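# Lift the ring off its stake into the blue tray

## Task

Remove the ring from the stake and set it down so it lies flat on the bottom of the blue tray, staying there once the robot lets go.

## Robot and tools

Robot: two arms, left_arm and right_arm, facing each other across a table. In the scene frame the origin is the table centre, the tabletop is at z = +0.020 m and +z is up. left_arm's base sits at (+0.047, +0.464, +0.122) m on the +y side; right_arm's base is at (-0.023, -0.455, +0.135) m. The arm names do not match image left or right. Each gripper's fingers point along its own +x and close along its own y. end_effector_position is the point between the fingers, about 3-4 cm behind the tips. Only the outer 1.5 cm of each finger's inner face is flat. Cameras: cam_head_left, cam_head_right, cam_left_wrist, cam_right_wrist, each 896x504 pixels.

Command rows. A row always has 14 numbers in [-1, 1]: left_arm's dx, dy, dz, rx, ry, rz, opening, then the same seven for right_arm, even when only one arm moves. The first six are an offset, not a pose: they count from that arm's Hand target at the start of the action or move, along that Hand target's own axes. 1.0 equals 0.6 m for dx, dy, dz and 180 degrees for rotation; rx, ry, rz form one rotation vector. Sending six zeros re-asks for the current Hand target. The opening is absolute: +1 is fully open (0.080 m), -1 fully closed; empty fingers touch near -0.78. A full close needs at least about 0.6 s. To leave a gripper unchanged, repeat its present opening, since 0 is itself a command.

execute_actions(actions, cameras): actions is a list of actions; each action is a table of up to 15 rows, one per 1/30 s control step, and a short table repeats its last row to fill 15 steps. Every row of an action counts from the pose at that action's start, and the next action starts from the new Hand target, so repeating an offset moves further. cameras is a list of names, ["all"], or []; an empty actions list returns images and the full state by default.

move(target, speed, blend, opening_speed, grip_force, blocking, cameras): target is one 14-number row or a list of up to 15 rows; all rows count from the same starting Hand targets. Straight-line paths, shared end time, at most 10 s. speed is the path top speed in m/s, 0.002 to 4.3, default 0.25 (rotation up to twice that in rad/s); one value or one per target. blend (m) rounds corners between listed targets; 0 stops at each. opening_speed is opening change per second on the -1..+1 scale, at least 0.2. grip_force is the per-pad force cap in newtons, 8 to 34, one value or one per arm; it persists. blocking=false returns after about 0.5 s while motion continues. The added move: line gives the outcome: done, off_target, moving, held, blocked or fault, plus limits such as paced (pose clipped) or held (steps withheld). blocked means that gripper stopped far from its goal, usually against something, and now holds still. Paths do not avoid obstacles or the other arm, and grippers lag or overshoot more at speed. Avoid paths that pass near an arm's own base; go around.

wait(seconds 0 to 10) lets time run with the last commands held. stop() brakes a running move. zoom_image(camera, region=[x0, y0, x1, y1]) magnifies part of the latest image from that camera, pixels from the top-left, region at most 504x504. read_manual(section="licences") gives licence text only. finished_scene(scene) ends the current scene, given by its number; it cannot be undone, and the ring must already rest correctly without the robot.

Results: end_effector_position (m), end_effector_quat_wxyz and velocities are in the scene frame. Hand target is the last commanded pose after clipping; later offsets start there. Tool commands lists current openings. grip_measured uses the opening scale (may be off by about 2 mm, and reads narrower under a firm squeeze); the last Joint positions number per arm is the opening in metres. grip_effort_n is gripper motor effort (negative closing), not pad force. Joint torques include the arm's own weight; External joint torques estimate outside load. Velocities are dropped when joints read within noise. Motor temperatures, MOTOR HOT and fault lines appear as needed. Action calls also list positions at some steps. Reported poses can err by a few centimetres.

Control behaviour: the commanded orientation is clipped to within 32 degrees of the measured one each step. Friction and gravity can leave a gripper short, low or tilted, especially far out; check position and orientation after every move, correct tilt, and if it rests short, send another zero command or the missing offset. Small motions can go sideways or not happen. To stop pressing on something, command the target back beyond the gripper.

Gripping: after first contact, command about 0.08 below the grip_measured reading for a firm hold, less for a lighter one.

Things to avoid: letting anything fall off the table, dropping the ring from height, releasing it while it moves, slamming or hitting fixed objects, and pushing hard. Keep the arms, grippers and wrist cameras apart; touching or gripping the other arm is serious. The wrist-camera cable counts as part of the hand. Contact torque at a joint's limit (waist 18.2, shoulder 22.5, elbow 22.4, wrist pitch 5.92, wrist yaw 5.9, wrist roll 5.54 N m, held weight included) stops that arm for 10 s. Holding loads, stretching out or pushing at unreachable targets heats motors; 95 °C triggers an over-temperature stop. A large target sent in a single step can cause an over-speed fault. Loose objects may occasionally get nudged by outside pushes.

Each tool is called after "Request:" as a command line: name --argument value for each argument, lists and objects as JSON in quotes; but a table of rows of numbers goes row by row, as --pt "numbers of a row", without its own name.

## Session

Request:
execute_actions --actions '[]' --cameras '["cam_head_left","cam_head_right"]'

Scene clock: 0.00 s.
left_arm: end_effector_position=(-0.0951, +0.2537, +0.1803) grip_measured=+1.000 grip_effort_n=n/a end_effector_quat_wxyz=(+0.056, +0.650, +0.041, -0.757) | right_arm: end_effector_position=(+0.2584, -0.2519, +0.2246) grip_measured=+1.000 grip_effort_n=n/a end_effector_quat_wxyz=(+0.797, +0.231, +0.277, +0.484)
Joint positions: left_arm=[-0.521 1.48 0.865 -0.852 0.114 0.898 0.08] | right_arm=[-1.291 1.683 0.371 0.975 -0.85 0.455 0.08]
Joint velocities: within noise
Joint torques (N m): no reading
External joint torques (N m): no reading
Motor temperatures (°C): left_arm=[27 30 26 28 27 29] | right_arm=[25 29 28 32 29 33]
Heat: left arm: hottest shoulder 30 °C (+0.0 °C/min); right arm: hottest wrist roll 33 °C (+0.0 °C/min).
Hand target: left_arm -0.0957, +0.2528, +0.1817; +0.058, +0.648, +0.039, -0.758 | right_arm +0.2592, -0.2516, +0.2266; +0.798, +0.231, +0.274, +0.486
Tool commands: left_gripper/opening=+1.0 right_gripper/opening=+1.0
Images, in order (width x height): cam_head_left 896x504, cam_head_right 896x504.

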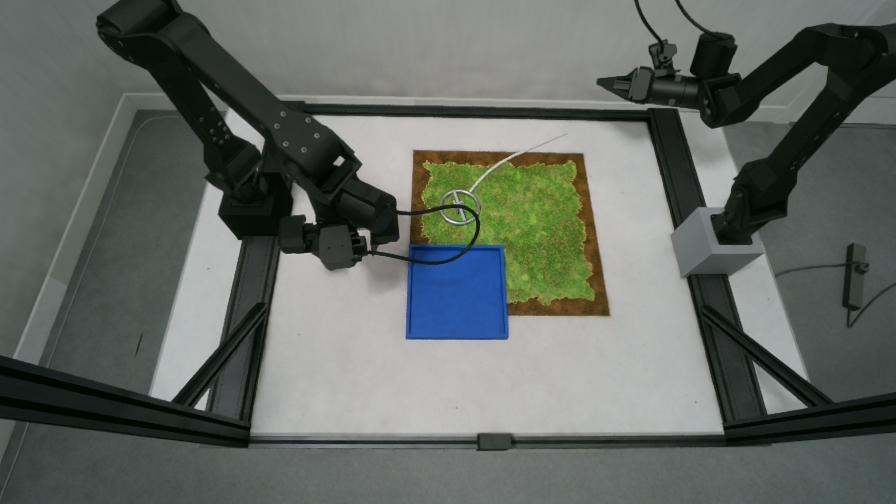

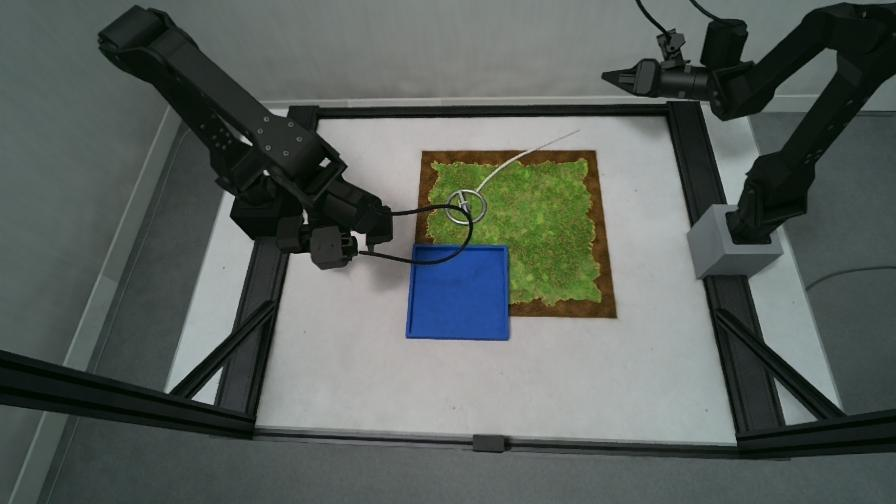

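Request:
zoom_image --camera "cam_head_left" --region '[400, 160, 520, 260]'

Request:
zoom_image --camera "cam_head_right" --region '[410, 160, 530, 260]'

Scaled by 4.200.

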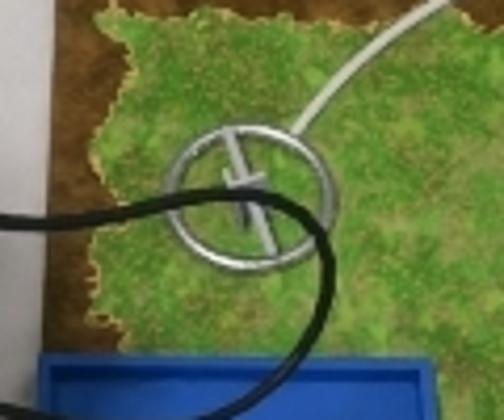

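Scaled by 4.200.

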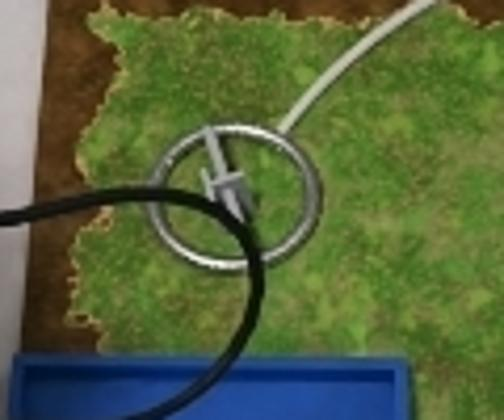

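Request:
move --target '[0.0207,0.3108,-0.24,-0.0517,0.0561,0.066,-0.38,0.121,0.1313,-0.2158,-0.2512,0.0474,0.2277,1]' --speed 0.3 --cameras '["cam_left_wrist","cam_right_wrist"]'

Request:
zoom_image --camera "cam_right_wrist" --region '[390, 210, 590, 350]'

Scene clock: 55.93 s.
left_arm: end_effector_position=(+0.0682, +0.0910, +0.1496) grip_measured=-0.376 grip_effort_n=-14.7 end_effector_quat_wxyz=(+0.183, +0.705, +0.041, -0.684) | right_arm: end_effector_position=(+0.1506, -0.1410, +0.1639) grip_measured=+1.000 grip_effort_n=-2.6 end_effector_quat_wxyz=(+0.591, -0.042, +0.035, +0.805)
Joint positions: left_arm=[0.042 1.899 1.196 -0.673 -0.054 1.289 0.018] | right_arm=[-0.919 2.213 0.54 1.373 -1.193 -0.273 0.08]
Joint torques (N m): left_arm=[-0.05 -7.82 7.36 0.91 -0.15 0.1] | right_arm=[0.15 -7.57 3.09 1.12 -0.4 -0.11]
External joint torques (N m): left_arm=[-0.01 -0.18 2.07 0.3 -0.16 0.11] | right_arm=[0.09 -1.16 1.08 -0.13 -0.22 -0.11]
Motor temperatures (°C): left_arm=[27 33 31 29 27 29] | right_arm=[25 32 29 35 29 33]
Heat: left arm: hottest shoulder 33 °C (+3.2 °C/min); right arm: hottest wrist pitch 35 °C (+3.2 °C/min).
Hand target: left_arm +0.0691, +0.0870, +0.1496; +0.184, +0.706, +0.038, -0.683 | right_arm +0.1502, -0.1398, +0.1648; +0.587, -0.043, +0.031, +0.808
Off the commanded pose: left_arm 0.004 m, 0 deg | right_arm 0.002 m, 1 deg.
move: done
Images, in order (width x height): cam_left_wrist 896x504, cam_right_wrist 896x504.

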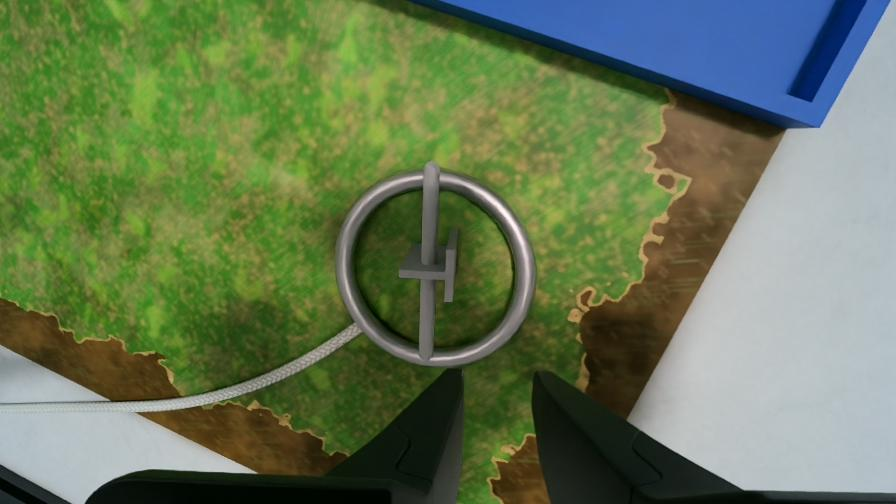

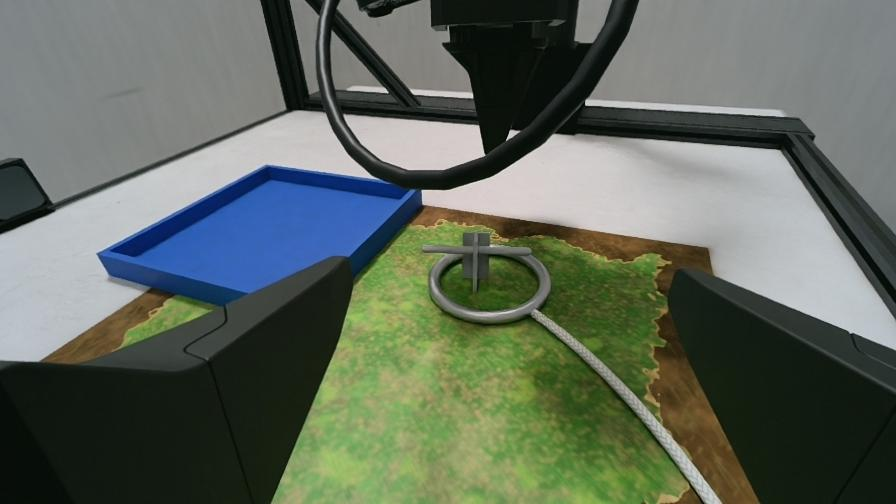

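Scaled by 2.520.

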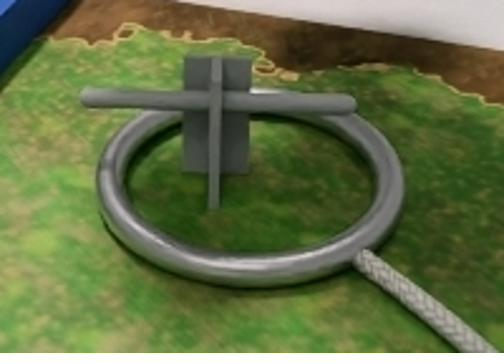

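Request:
move --target '[0.047,-0.012,-0.001,0,0,0,-0.38,0,0,0,0,0,0,1]' --speed 0.12 --cameras '["cam_left_wrist","cam_right_wrist"]'

Scene clock: 122.97 s.
left_arm: end_effector_position=(+0.0683, +0.0862, +0.1249) grip_measured=-0.376 grip_effort_n=-14.7 end_effector_quat_wxyz=(+0.189, +0.704, +0.035, -0.684) | right_arm: end_effector_position=(+0.1506, -0.1410, +0.1638) grip_measured=+1.000 grip_effort_n=-1.6 end_effector_quat_wxyz=(+0.591, -0.042, +0.035, +0.805)
Joint positions: left_arm=[0.042 1.95 1.155 -0.563 -0.054 1.29 0.018] | right_arm=[-0.919 2.213 0.54 1.372 -1.193 -0.273 0.08]
Joint torques (N m): left_arm=[0.04 -8.19 5.03 0.94 -0.14 0.1] | right_arm=[0.18 -7.59 3.12 1.12 -0.39 -0.12]
External joint torques (N m): left_arm=[0.05 -0.47 0.01 0.32 -0.15 0.11] | right_arm=[0.18 -1.19 1.13 -0.13 -0.22 -0.12]
Heat: left arm: hottest shoulder 36 °C (+2.0 °C/min); right arm: hottest shoulder 36 °C (+3.0 °C/min).
Hand target: left_arm +0.0693, +0.0883, +0.1206; +0.184, +0.706, +0.038, -0.683 | right_arm +0.1502, -0.1398, +0.1648; +0.587, -0.043, +0.031, +0.808
Off the commanded pose: left_arm 0.005 m, 1 deg | right_arm 0.002 m, 1 deg.
move: done
Images, in order (width x height): cam_left_wrist 896x504, cam_right_wrist 896x504.

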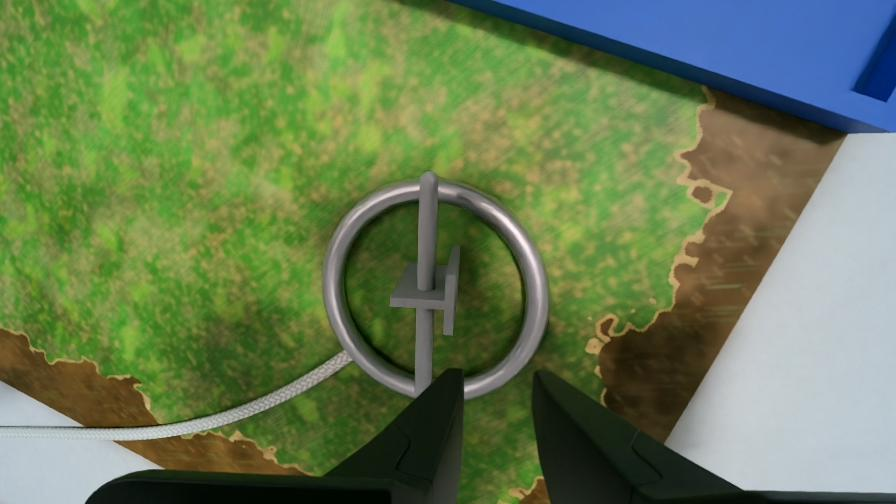

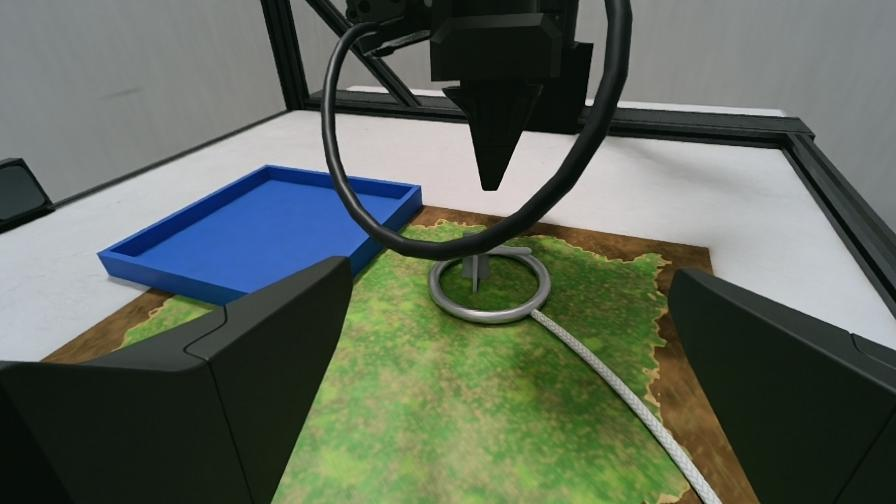

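Request:
move --target '[0.055,-0.026,0,0,0,0,-0.38,0,0,0,0,0,0,1]' --speed 0.12 --cameras '["cam_left_wrist"]'

Scene clock: 141.40 s.
left_arm: end_effector_position=(+0.0670, +0.0939, +0.0892) grip_measured=-0.376 grip_effort_n=-14.2 end_effector_quat_wxyz=(+0.187, +0.704, +0.034, -0.684) | right_arm: end_effector_position=(+0.1506, -0.1410, +0.1638) grip_measured=+1.000 grip_effort_n=-2.1 end_effector_quat_wxyz=(+0.591, -0.042, +0.035, +0.805)
Joint positions: left_arm=[0.038 2.008 1.066 -0.418 -0.056 1.29 0.018] | right_arm=[-0.919 2.213 0.54 1.372 -1.193 -0.273 0.08]
Joint torques (N m): left_arm=[-0.29 -7.99 4.63 0.93 -0.14 -0.14] | right_arm=[0.18 -7.6 3.1 1.12 -0.4 -0.12]
External joint torques (N m): left_arm=[-0.27 -0.3 0.05 0.31 -0.16 -0.13] | right_arm=[0.19 -1.18 1.09 -0.12 -0.22 -0.13]
Heat: left arm: hottest shoulder 36 °C (+1.0 °C/min); right arm: hottest shoulder 36 °C (+2.0 °C/min).
Hand target: left_arm +0.0666, +0.0964, +0.0850; +0.184, +0.706, +0.038, -0.683 | right_arm +0.1502, -0.1398, +0.1648; +0.587, -0.043, +0.031, +0.808
Off the commanded pose: left_arm 0.005 m, 1 deg | right_arm 0.002 m, 1 deg.
move: done
Images, in order (width x height): cam_left_wrist 896x504.

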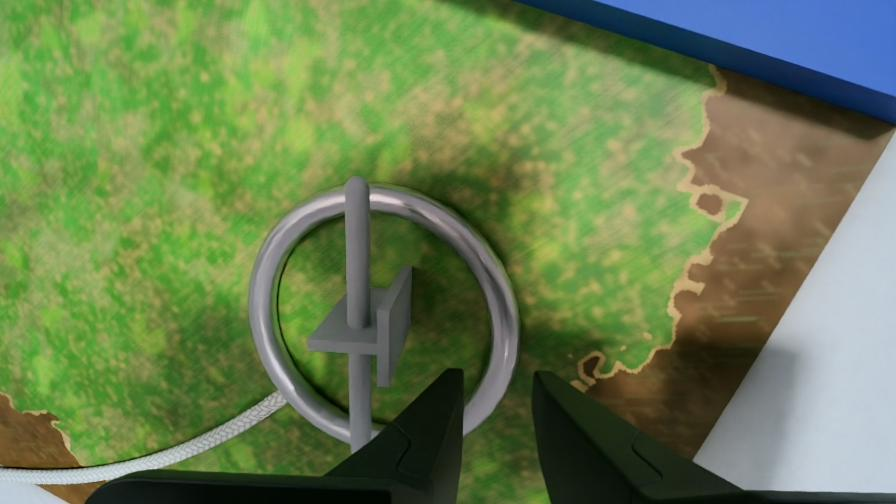

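Request:
move --target '[0.044,-0.010,0,0,0,0,-0.38,0,0,0,0,0,0,1]' --speed 0.08 --cameras '["cam_left_wrist","cam_right_wrist"]'

Request:
zoom_image --camera "cam_right_wrist" --region '[390, 210, 590, 350]'

Scene clock: 149.93 s.
left_arm: end_effector_position=(+0.0670, +0.0938, +0.0625) grip_measured=-0.376 grip_effort_n=-14.2 end_effector_quat_wxyz=(+0.188, +0.704, +0.034, -0.684) | right_arm: end_effector_position=(+0.1506, -0.1410, +0.1638) grip_measured=+1.000 grip_effort_n=-2.1 end_effector_quat_wxyz=(+0.591, -0.042, +0.035, +0.805)
Joint positions: left_arm=[0.038 2.079 1.039 -0.318 -0.056 1.29 0.018] | right_arm=[-0.919 2.213 0.54 1.372 -1.193 -0.273 0.08]
Joint torques (N m): left_arm=[-0.29 -8.04 4.32 0.96 -0.14 -0.15] | right_arm=[0.18 -7.57 3.11 1.12 -0.4 -0.12]
External joint torques (N m): left_arm=[-0.29 -0.24 0.1 0.35 -0.16 -0.14] | right_arm=[0.18 -1.15 1.07 -0.14 -0.23 -0.12]
Motor temperatures (°C): left_arm=[27 38 31 30 27 29] | right_arm=[25 36 28 34 30 33]
Heat: left arm: hottest shoulder 38 °C (+3.0 °C/min); right arm: hottest shoulder 36 °C (+2.0 °C/min).
Hand target: left_arm +0.0666, +0.0966, +0.0580; +0.184, +0.706, +0.038, -0.683 | right_arm +0.1502, -0.1398, +0.1648; +0.587, -0.043, +0.031, +0.808
Off the commanded pose: left_arm 0.005 m, 1 deg | right_arm 0.002 m, 1 deg.
move: done
Images, in order (width x height): cam_left_wrist 896x504, cam_right_wrist 896x504.

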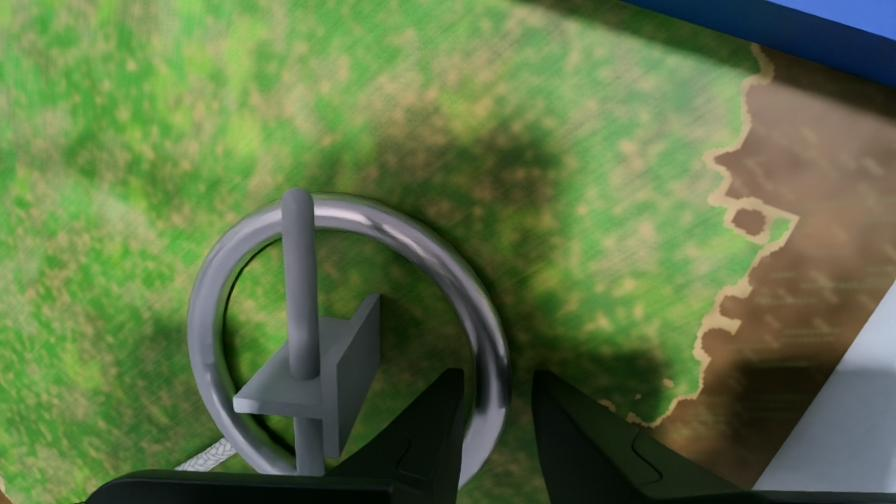

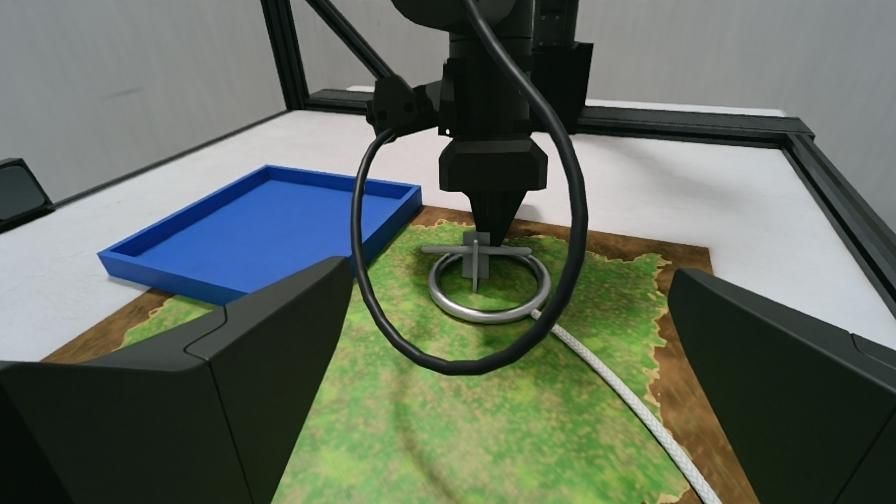

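Scaled by 2.520.

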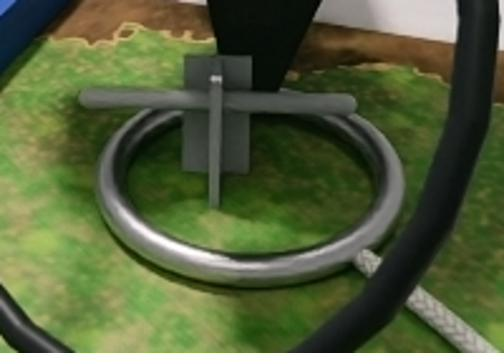

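Request:
move --target '[0.010,-0.002,0,0,0,0,-0.38,0,0,0,0,0,0,1]' --speed 0.04

Scene clock: 156.03 s.
left_arm: end_effector_position=(+0.0668, +0.0935, +0.0608) grip_measured=-0.376 grip_effort_n=-13.7 end_effector_quat_wxyz=(+0.189, +0.704, +0.032, -0.684) | right_arm: end_effector_position=(+0.1506, -0.1410, +0.1638) grip_measured=+1.000 grip_effort_n=-2.1 end_effector_quat_wxyz=(+0.591, -0.042, +0.035, +0.805)
Joint positions: left_arm=[0.037 2.083 1.035 -0.306 -0.056 1.29 0.018] | right_arm=[-0.919 2.213 0.54 1.372 -1.193 -0.273 0.08]
Joint torques (N m): left_arm=[-0.24 -6.23 4.31 1.75 -0.14 -0.15] | right_arm=[0.19 -7.58 3.11 1.12 -0.39 -0.12]
External joint torques (N m): left_arm=[-0.32 1.62 0.03 1.11 -0.14 -0.13] | right_arm=[0.2 -1.2 1.09 -0.12 -0.22 -0.13]
Heat: left arm: hottest shoulder 37 °C (+2.0 °C/min); right arm: hottest shoulder 36 °C (+1.0 °C/min).
Hand target: left_arm +0.0665, +0.0966, +0.0519; +0.184, +0.706, +0.038, -0.683 | right_arm +0.1502, -0.1398, +0.1648; +0.587, -0.043, +0.031, +0.808
Off the commanded pose: left_arm 0.009 m, 1 deg | right_arm 0.002 m, 1 deg.
move: off_target (left_arm)

Request:
move --target '[-0.009,0.0,0,0,0,0,-0.75,0,0,0,0,0,0,1]' --opening_speed 0.6 --cameras '["cam_left_wrist","cam_right_wrist"]'

Request:
zoom_image --camera "cam_right_wrist" --region '[390, 210, 590, 350]'

Scene clock: 161.60 s.
left_arm: end_effector_position=(+0.0663, +0.0944, +0.0603) grip_measured=-0.615 grip_effort_n=-83.5 end_effector_quat_wxyz=(+0.187, +0.704, +0.033, -0.684) | right_arm: end_effector_position=(+0.1506, -0.1410, +0.1638) grip_measured=+1.000 grip_effort_n=-2.1 end_effector_quat_wxyz=(+0.591, -0.042, +0.035, +0.805)
Joint positions: left_arm=[0.036 2.084 1.034 -0.308 -0.056 1.29 0.007] | right_arm=[-0.919 2.213 0.54 1.372 -1.193 -0.273 0.08]
Joint torques (N m): left_arm=[-0.23 -8.56 4.32 0.58 -0.14 -0.18] | right_arm=[0.17 -7.6 3.1 1.12 -0.4 -0.12]
External joint torques (N m): left_arm=[-0.23 -0.72 0.05 -0.07 -0.15 -0.17] | right_arm=[0.18 -1.14 1.05 -0.15 -0.23 -0.12]
Heat: left arm: hottest shoulder 37 °C (+2.0 °C/min); right arm: hottest shoulder 36 °C (+1.0 °C/min).
Hand target: left_arm +0.0662, +0.0976, +0.0571; +0.184, +0.706, +0.038, -0.683 | right_arm +0.1502, -0.1398, +0.1648; +0.587, -0.043, +0.031, +0.808
Off the commanded pose: left_arm 0.005 m, 1 deg | right_arm 0.002 m, 1 deg.
move: done
Images, in order (width x height): cam_left_wrist 896x504, cam_right_wrist 896x504.

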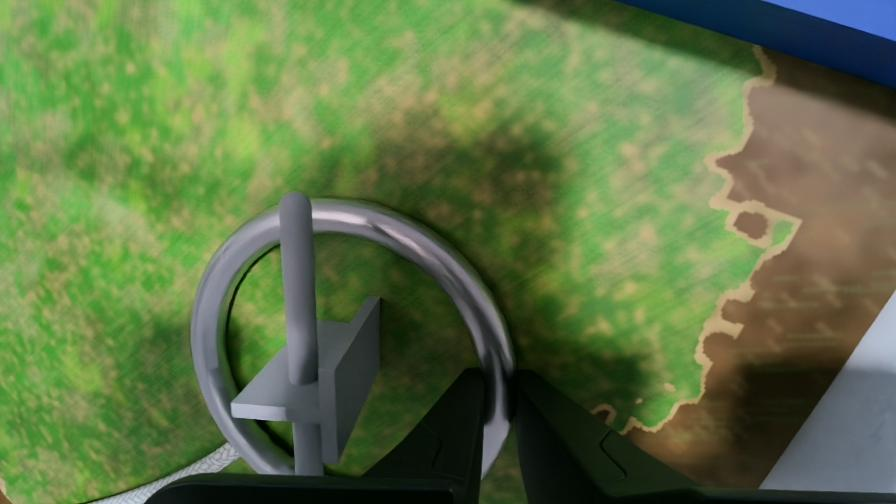

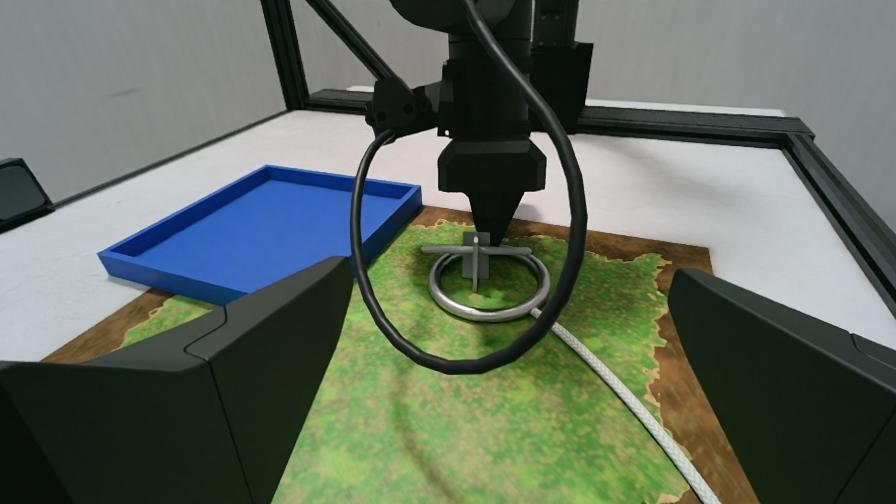

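Scaled by 2.520.

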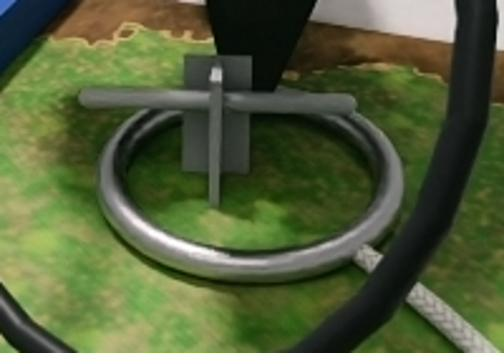

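Request:
move --target '[-0.0585,0.0057,0.0105,0.0254,0.1195,0,-0.75,0,0,0,0,0,0,1]' --speed 0.1 --cameras '["cam_left_wrist","cam_right_wrist"]'

Request:
zoom_image --camera "cam_right_wrist" --region '[390, 210, 590, 350]'

Scene clock: 186.63 s.
left_arm: end_effector_position=(+0.0591, +0.1036, +0.0910) grip_measured=-0.615 grip_effort_n=-83.5 end_effector_quat_wxyz=(+0.140, +0.826, +0.047, -0.543) | right_arm: end_effector_position=(+0.1506, -0.1410, +0.1638) grip_measured=+1.000 grip_effort_n=-2.1 end_effector_quat_wxyz=(+0.591, -0.042, +0.035, +0.805)
Joint positions: left_arm=[-0.133 2.103 1.188 -0.636 -0.424 1.163 0.007] | right_arm=[-0.919 2.213 0.54 1.372 -1.193 -0.273 0.08]
Joint torques (N m): left_arm=[-0.29 -8.87 6.69 0.29 -0.58 -0.23] | right_arm=[0.18 -7.61 3.09 1.12 -0.4 -0.12]
External joint torques (N m): left_arm=[-0.35 -0.74 2.32 -0.02 -0.35 -0.22] | right_arm=[0.19 -1.13 1.02 -0.14 -0.23 -0.12]
Heat: left arm: hottest shoulder 38 °C (+2.0 °C/min); right arm: hottest shoulder 37 °C (+1.0 °C/min).
Hand target: left_arm +0.0590, +0.0994, +0.0922; +0.146, +0.828, +0.045, -0.540 | right_arm +0.1502, -0.1398, +0.1648; +0.587, -0.043, +0.031, +0.808
Off the commanded pose: left_arm 0.004 m, 1 deg | right_arm 0.002 m, 1 deg.
move: done
Images, in order (width x height): cam_left_wrist 896x504, cam_right_wrist 896x504.

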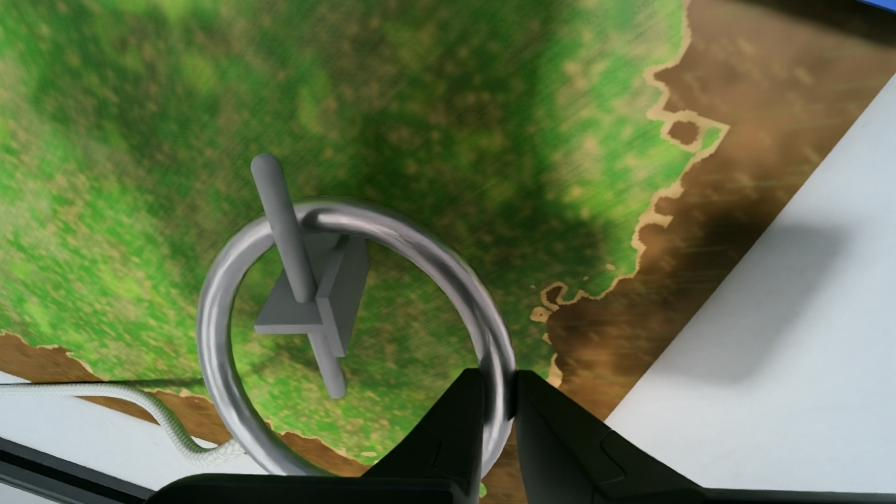

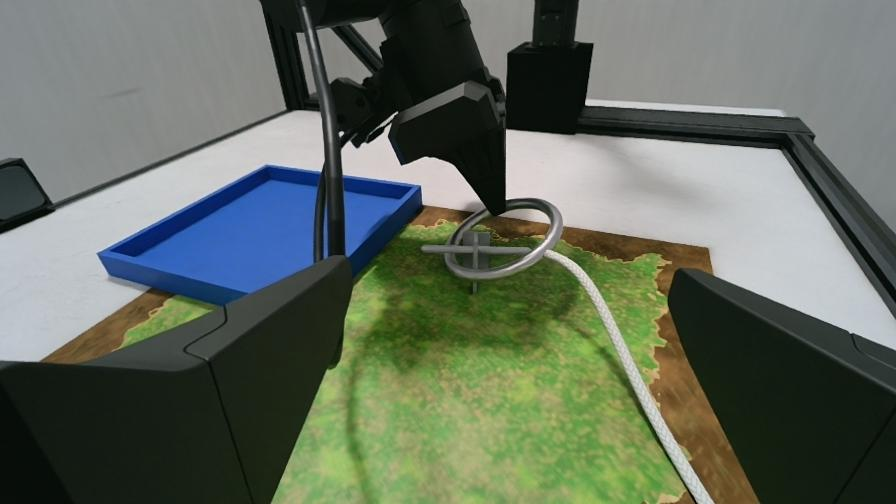

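Scaled by 2.520.

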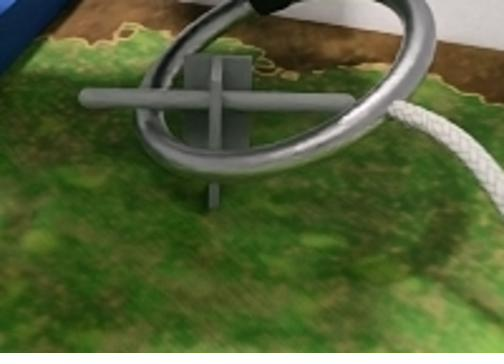

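Request:
move --target '[-0.0141,0.003,0.0535,0,0,0,-0.75,0,0,0,0,0,0,1]' --speed 0.08 --cameras '["cam_left_wrist","cam_right_wrist"]'

Request:
zoom_image --camera "cam_right_wrist" --region '[390, 210, 590, 350]'

Scene clock: 206.97 s.
left_arm: end_effector_position=(+0.0276, +0.0931, +0.0873) grip_measured=-0.615 grip_effort_n=-83.5 end_effector_quat_wxyz=(+0.140, +0.827, +0.046, -0.543) | right_arm: end_effector_position=(+0.1506, -0.1410, +0.1638) grip_measured=+1.000 grip_effort_n=-2.1 end_effector_quat_wxyz=(+0.591, -0.042, +0.035, +0.805)
Joint positions: left_arm=[-0.214 2.167 1.279 -0.699 -0.426 1.075 0.007] | right_arm=[-0.919 2.213 0.54 1.372 -1.193 -0.273 0.08]
Joint torques (N m): left_arm=[-0.15 -9.37 6.72 0.19 -0.55 -0.2] | right_arm=[0.19 -7.58 3.1 1.12 -0.4 -0.12]
External joint torques (N m): left_arm=[-0.15 -0.78 2.24 -0.11 -0.33 -0.19] | right_arm=[0.18 -1.1 1.03 -0.15 -0.23 -0.12]
Heat: left arm: hottest shoulder 40 °C (+3.0 °C/min); right arm: hottest shoulder 37 °C (+1.0 °C/min).
Hand target: left_arm +0.0277, +0.0891, +0.0882; +0.146, +0.828, +0.045, -0.540 | right_arm +0.1502, -0.1398, +0.1648; +0.587, -0.043, +0.031, +0.808
Off the commanded pose: left_arm 0.004 m, 1 deg | right_arm 0.002 m, 1 deg.
move: done
Images, in order (width x height): cam_left_wrist 896x504, cam_right_wrist 896x504.

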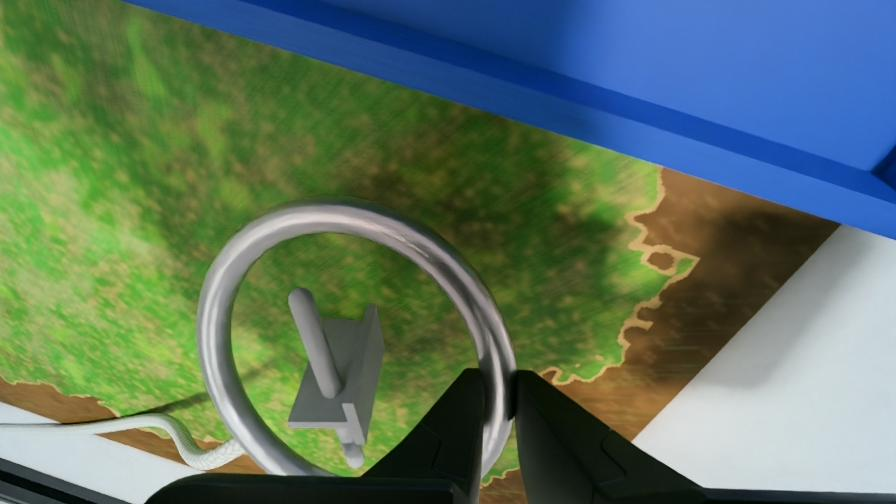

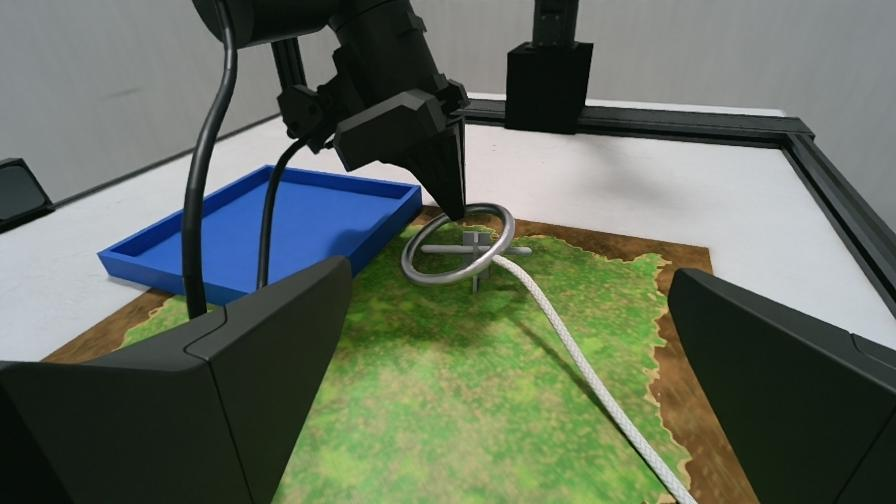

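Scaled by 2.520.

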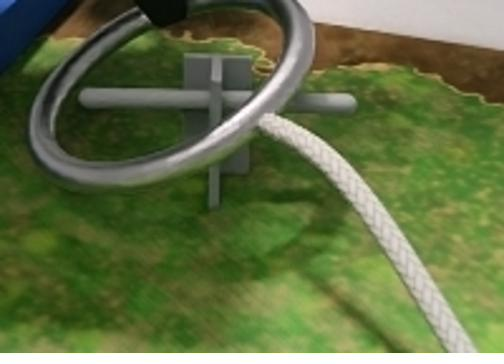

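Request:
move --target '[-0.095,0.020,-0.0357,0,0,0,-0.75,0,0,0,0,0,0,1]' --speed 0.08 --cameras '["cam_left_wrist","cam_right_wrist"]'

Request:
zoom_image --camera "cam_right_wrist" --region '[390, 170, 590, 310]'

Scene clock: 215.73 s.
left_arm: end_effector_position=(+0.0270, +0.0947, +0.1391) grip_measured=-0.615 grip_effort_n=-83.5 end_effector_quat_wxyz=(+0.129, +0.830, +0.054, -0.539) | right_arm: end_effector_position=(+0.1506, -0.1410, +0.1638) grip_measured=+1.000 grip_effort_n=-2.1 end_effector_quat_wxyz=(+0.591, -0.042, +0.035, +0.805)
Joint positions: left_arm=[-0.217 2.079 1.375 -0.914 -0.426 1.07 0.007] | right_arm=[-0.919 2.213 0.54 1.372 -1.193 -0.273 0.08]
Joint torques (N m): left_arm=[-0.23 -12.86 7.11 0.1 -0.54 -0.24] | right_arm=[0.19 -7.6 3.09 1.12 -0.4 -0.12]
External joint torques (N m): left_arm=[-0.23 -4.44 2.26 -0.11 -0.32 -0.23] | right_arm=[0.2 -1.18 1.08 -0.12 -0.23 -0.12]
Heat: left arm: hottest shoulder 41 °C (+4.0 °C/min); right arm: hottest shoulder 37 °C (+1.0 °C/min).
Hand target: left_arm +0.0258, +0.0887, +0.1502; +0.146, +0.828, +0.045, -0.540 | right_arm +0.1502, -0.1398, +0.1648; +0.587, -0.043, +0.031, +0.808
Off the commanded pose: left_arm 0.013 m, 2 deg | right_arm 0.002 m, 1 deg.
move: off_target (left_arm)
Images, in order (width x height): cam_left_wrist 896x504, cam_right_wrist 896x504.

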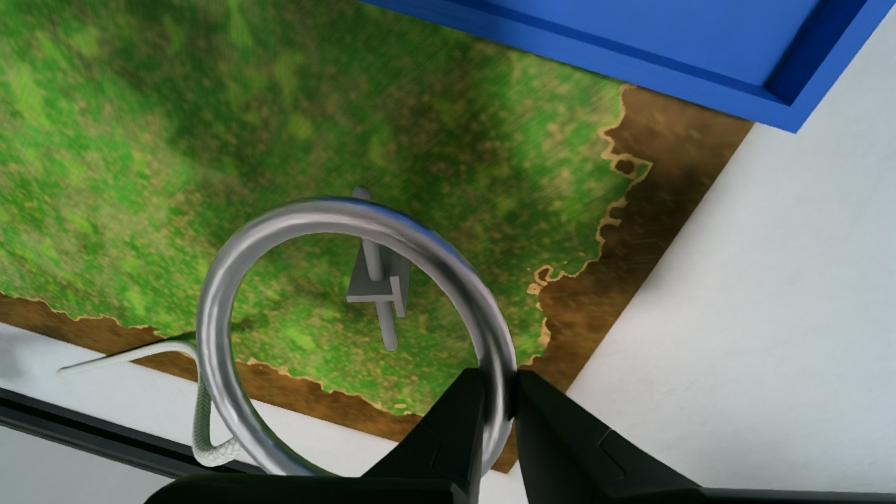

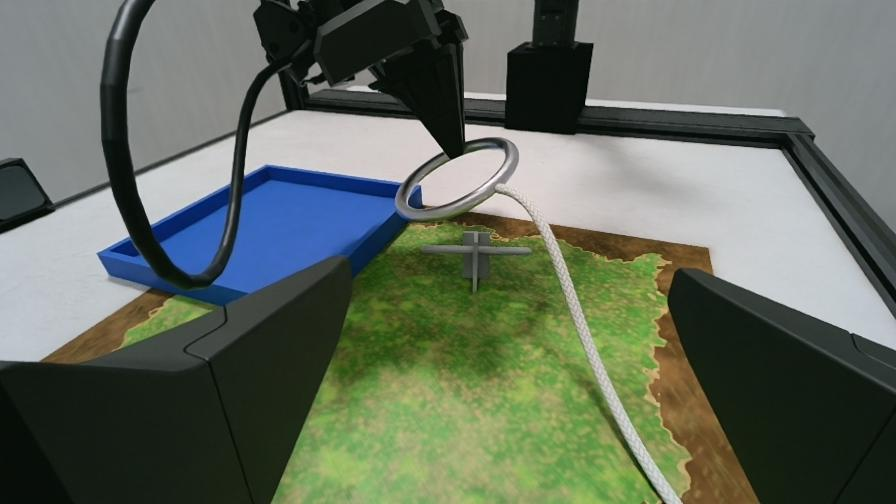

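Scaled by 2.520.

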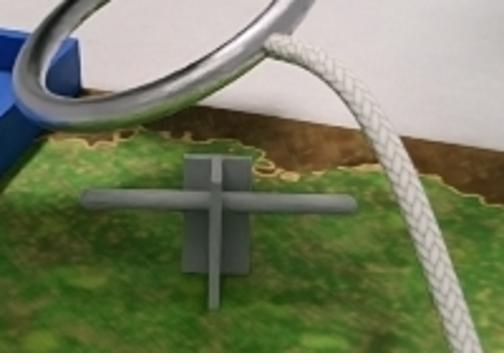

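Request:
move --target '[-0.162,-0.042,0.170,-0.0254,-0.1195,0,-0.75,0,0,0,0,0,0,1]' --speed 0.15 --cameras '["all"]'

Scene clock: 229.77 s.
left_arm: end_effector_position=(-0.1073, +0.0969, +0.1821) grip_measured=-0.615 grip_effort_n=-83.5 end_effector_quat_wxyz=(+0.169, +0.716, +0.048, -0.675) | right_arm: end_effector_position=(+0.1506, -0.1410, +0.1638) grip_measured=+1.000 grip_effort_n=-1.6 end_effector_quat_wxyz=(+0.591, -0.042, +0.035, +0.805)
Joint positions: left_arm=[-0.446 2.005 1.493 -0.95 -0.145 0.815 0.007] | right_arm=[-0.919 2.213 0.54 1.372 -1.193 -0.273 0.08]
Joint torques (N m): left_arm=[-0.1 -13.37 8 0.81 -0.1 -0.16] | right_arm=[0.18 -7.59 3.11 1.12 -0.4 -0.12]
External joint torques (N m): left_arm=[-0.09 -4.82 2.53 0.32 -0.04 -0.15] | right_arm=[0.19 -1.11 1.04 -0.14 -0.22 -0.12]
Heat: left arm: hottest shoulder 42 °C (+4.0 °C/min); right arm: hottest shoulder 37 °C (+0.0 °C/min).
Hand target: left_arm -0.1100, +0.0912, +0.1954; +0.184, +0.706, +0.038, -0.683 | right_arm +0.1502, -0.1398, +0.1648; +0.587, -0.043, +0.031, +0.808
Off the commanded pose: left_arm 0.015 m, 3 deg | right_arm 0.002 m, 1 deg.
move: off_target (left_arm)

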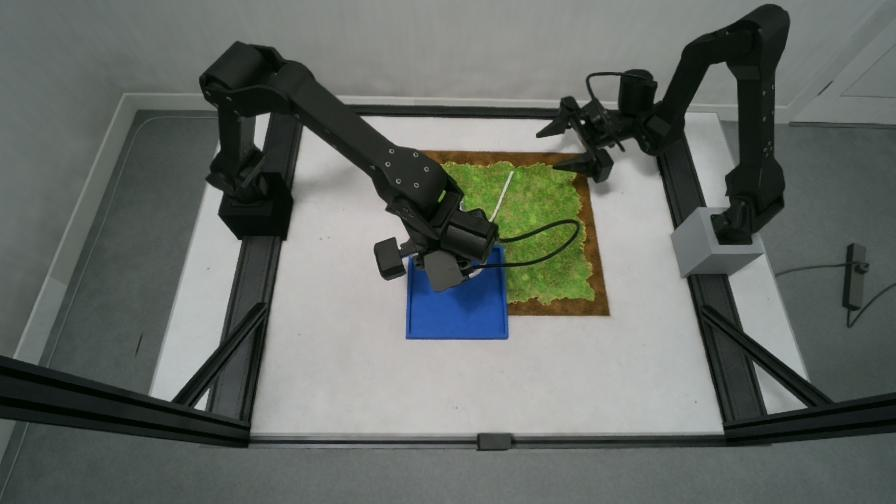

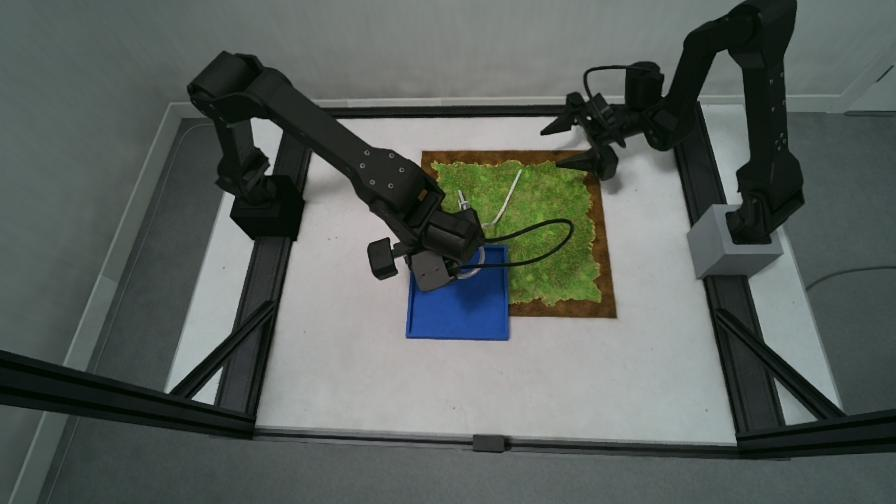

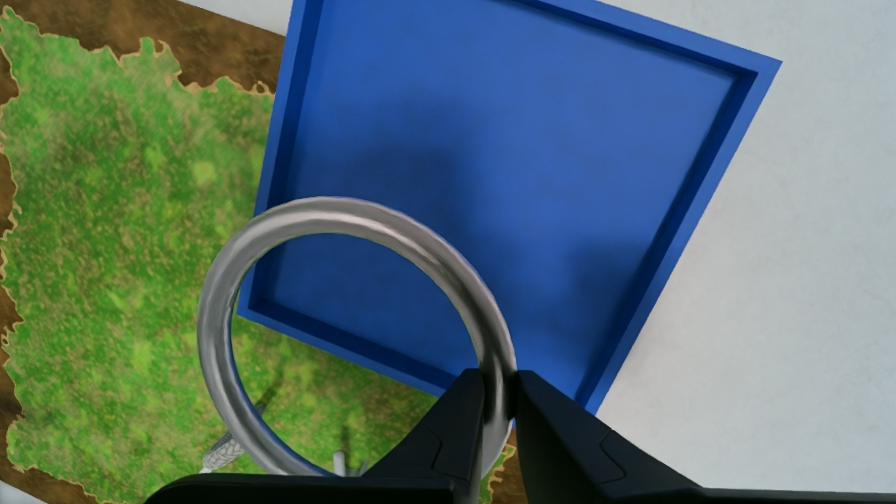

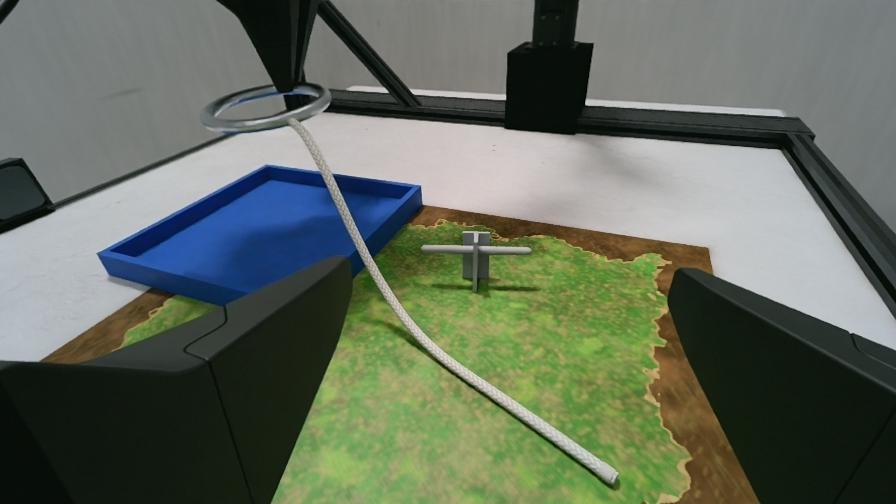

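Request:
move --target '[0.1689,-0.047,0.0227,0,0,0,-0.75,0,0,0,0,0,0,1]' --speed 0.15 --cameras '["cam_head_left","cam_left_wrist","cam_right_wrist"]'

Scene clock: 265.47 s.
left_arm: end_effector_position=(-0.1252, +0.0933, +0.0916) grip_measured=-0.615 grip_effort_n=-83.5 end_effector_quat_wxyz=(+0.182, +0.705, +0.038, -0.685) | right_arm: end_effector_position=(+0.1506, -0.1410, +0.1638) grip_measured=+1.000 grip_effort_n=-2.1 end_effector_quat_wxyz=(+0.591, -0.042, +0.035, +0.805)
Joint positions: left_arm=[-0.481 2.159 1.332 -0.597 -0.145 0.778 0.007] | right_arm=[-0.919 2.213 0.54 1.372 -1.193 -0.273 0.08]
Joint torques (N m): left_arm=[-0.22 -10.37 5.49 0.87 -0.29 -0.19] | right_arm=[0.18 -7.58 3.11 1.12 -0.4 -0.12]
External joint torques (N m): left_arm=[-0.22 -1.43 0.58 0.31 -0.23 -0.18] | right_arm=[0.15 -1.09 1.07 -0.15 -0.22 -0.12]
Motor temperatures (°C): left_arm=[27 47 36 30 28 29] | right_arm=[25 37 28 35 30 33]
Heat: left arm: hottest shoulder 47 °C (+7.1 °C/min); right arm: hottest shoulder 37 °C (+0.0 °C/min).
Hand target: left_arm -0.1251, +0.0931, +0.0905; +0.184, +0.706, +0.038, -0.683 | right_arm +0.1502, -0.1398, +0.1648; +0.587, -0.043, +0.031, +0.808
Off the commanded pose: left_arm 0.001 m, 0 deg | right_arm 0.002 m, 1 deg.
move: done
Images, in order (width x height): cam_head_left 896x504, cam_left_wrist 896x504, cam_right_wrist 896x504.

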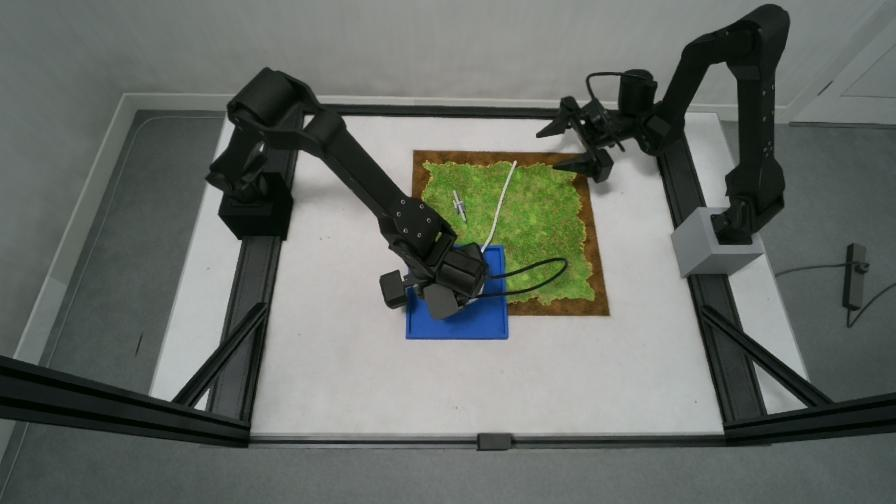

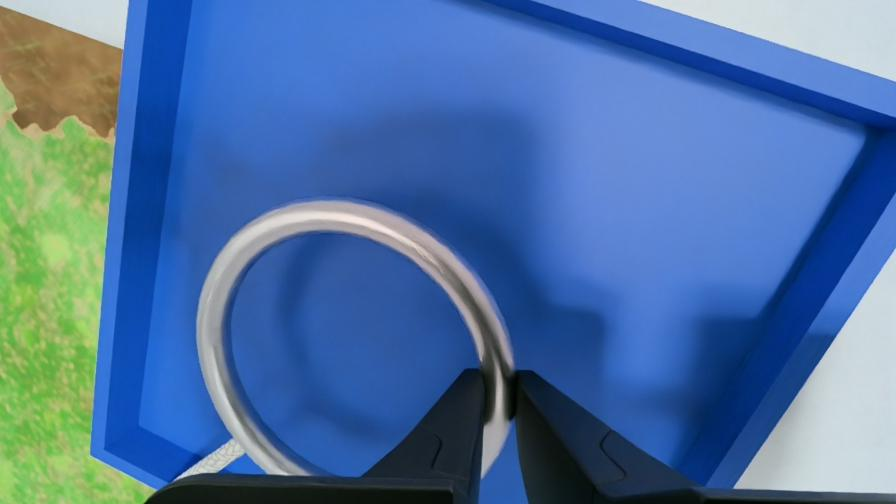

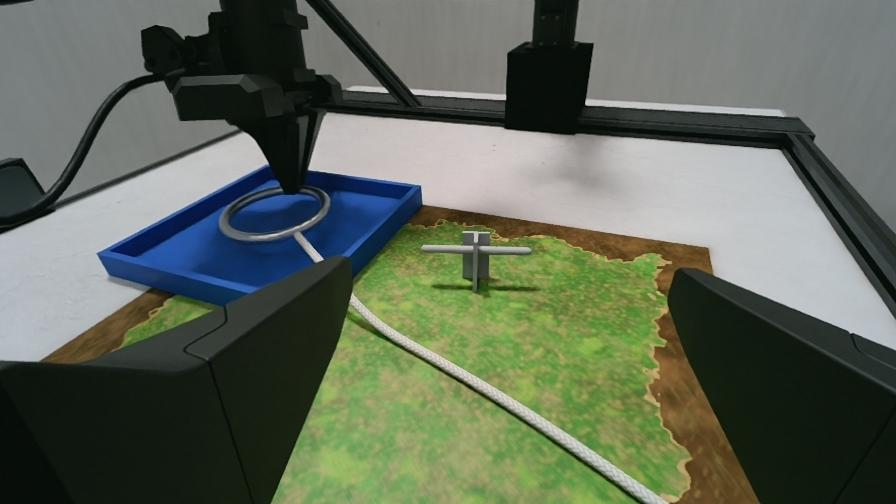

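Request:
move --target '[0.0409,-0.0087,0,0,0,0,-0.72,0,0,0,0,0,0,1]' --speed 0.05 --grip_force '[12,34]'

Scene clock: 274.27 s.
left_arm: end_effector_position=(-0.1262, +0.0911, +0.0701) grip_measured=-0.586 grip_effort_n=-37.0 end_effector_quat_wxyz=(+0.185, +0.703, +0.036, -0.686) | right_arm: end_effector_position=(+0.1506, -0.1410, +0.1638) grip_measured=+1.000 grip_effort_n=-1.6 end_effector_quat_wxyz=(+0.591, -0.042, +0.035, +0.805)
Joint positions: left_arm=[-0.481 2.208 1.311 -0.517 -0.146 0.777 0.009] | right_arm=[-0.919 2.213 0.54 1.372 -1.193 -0.273 0.08]
Joint torques (N m): left_arm=[-0.23 -9.56 4.78 0.9 -0.25 -0.18] | right_arm=[0.19 -7.6 3.11 1.12 -0.4 -0.13]
External joint torques (N m): left_arm=[-0.18 -0.52 0.13 0.35 -0.19 -0.17] | right_arm=[0.19 -1.19 1.08 -0.13 -0.23 -0.13]
Heat: left arm: hottest shoulder 47 °C (+6.1 °C/min); right arm: hottest shoulder 37 °C (+0.0 °C/min).
Hand target: left_arm -0.1250, +0.0931, +0.0654; +0.184, +0.706, +0.038, -0.683 | right_arm +0.1502, -0.1398, +0.1648; +0.587, -0.043, +0.031, +0.808
Off the commanded pose: left_arm 0.005 m, 1 deg | right_arm 0.002 m, 1 deg.
grip_force (N): 12, 34
move: done


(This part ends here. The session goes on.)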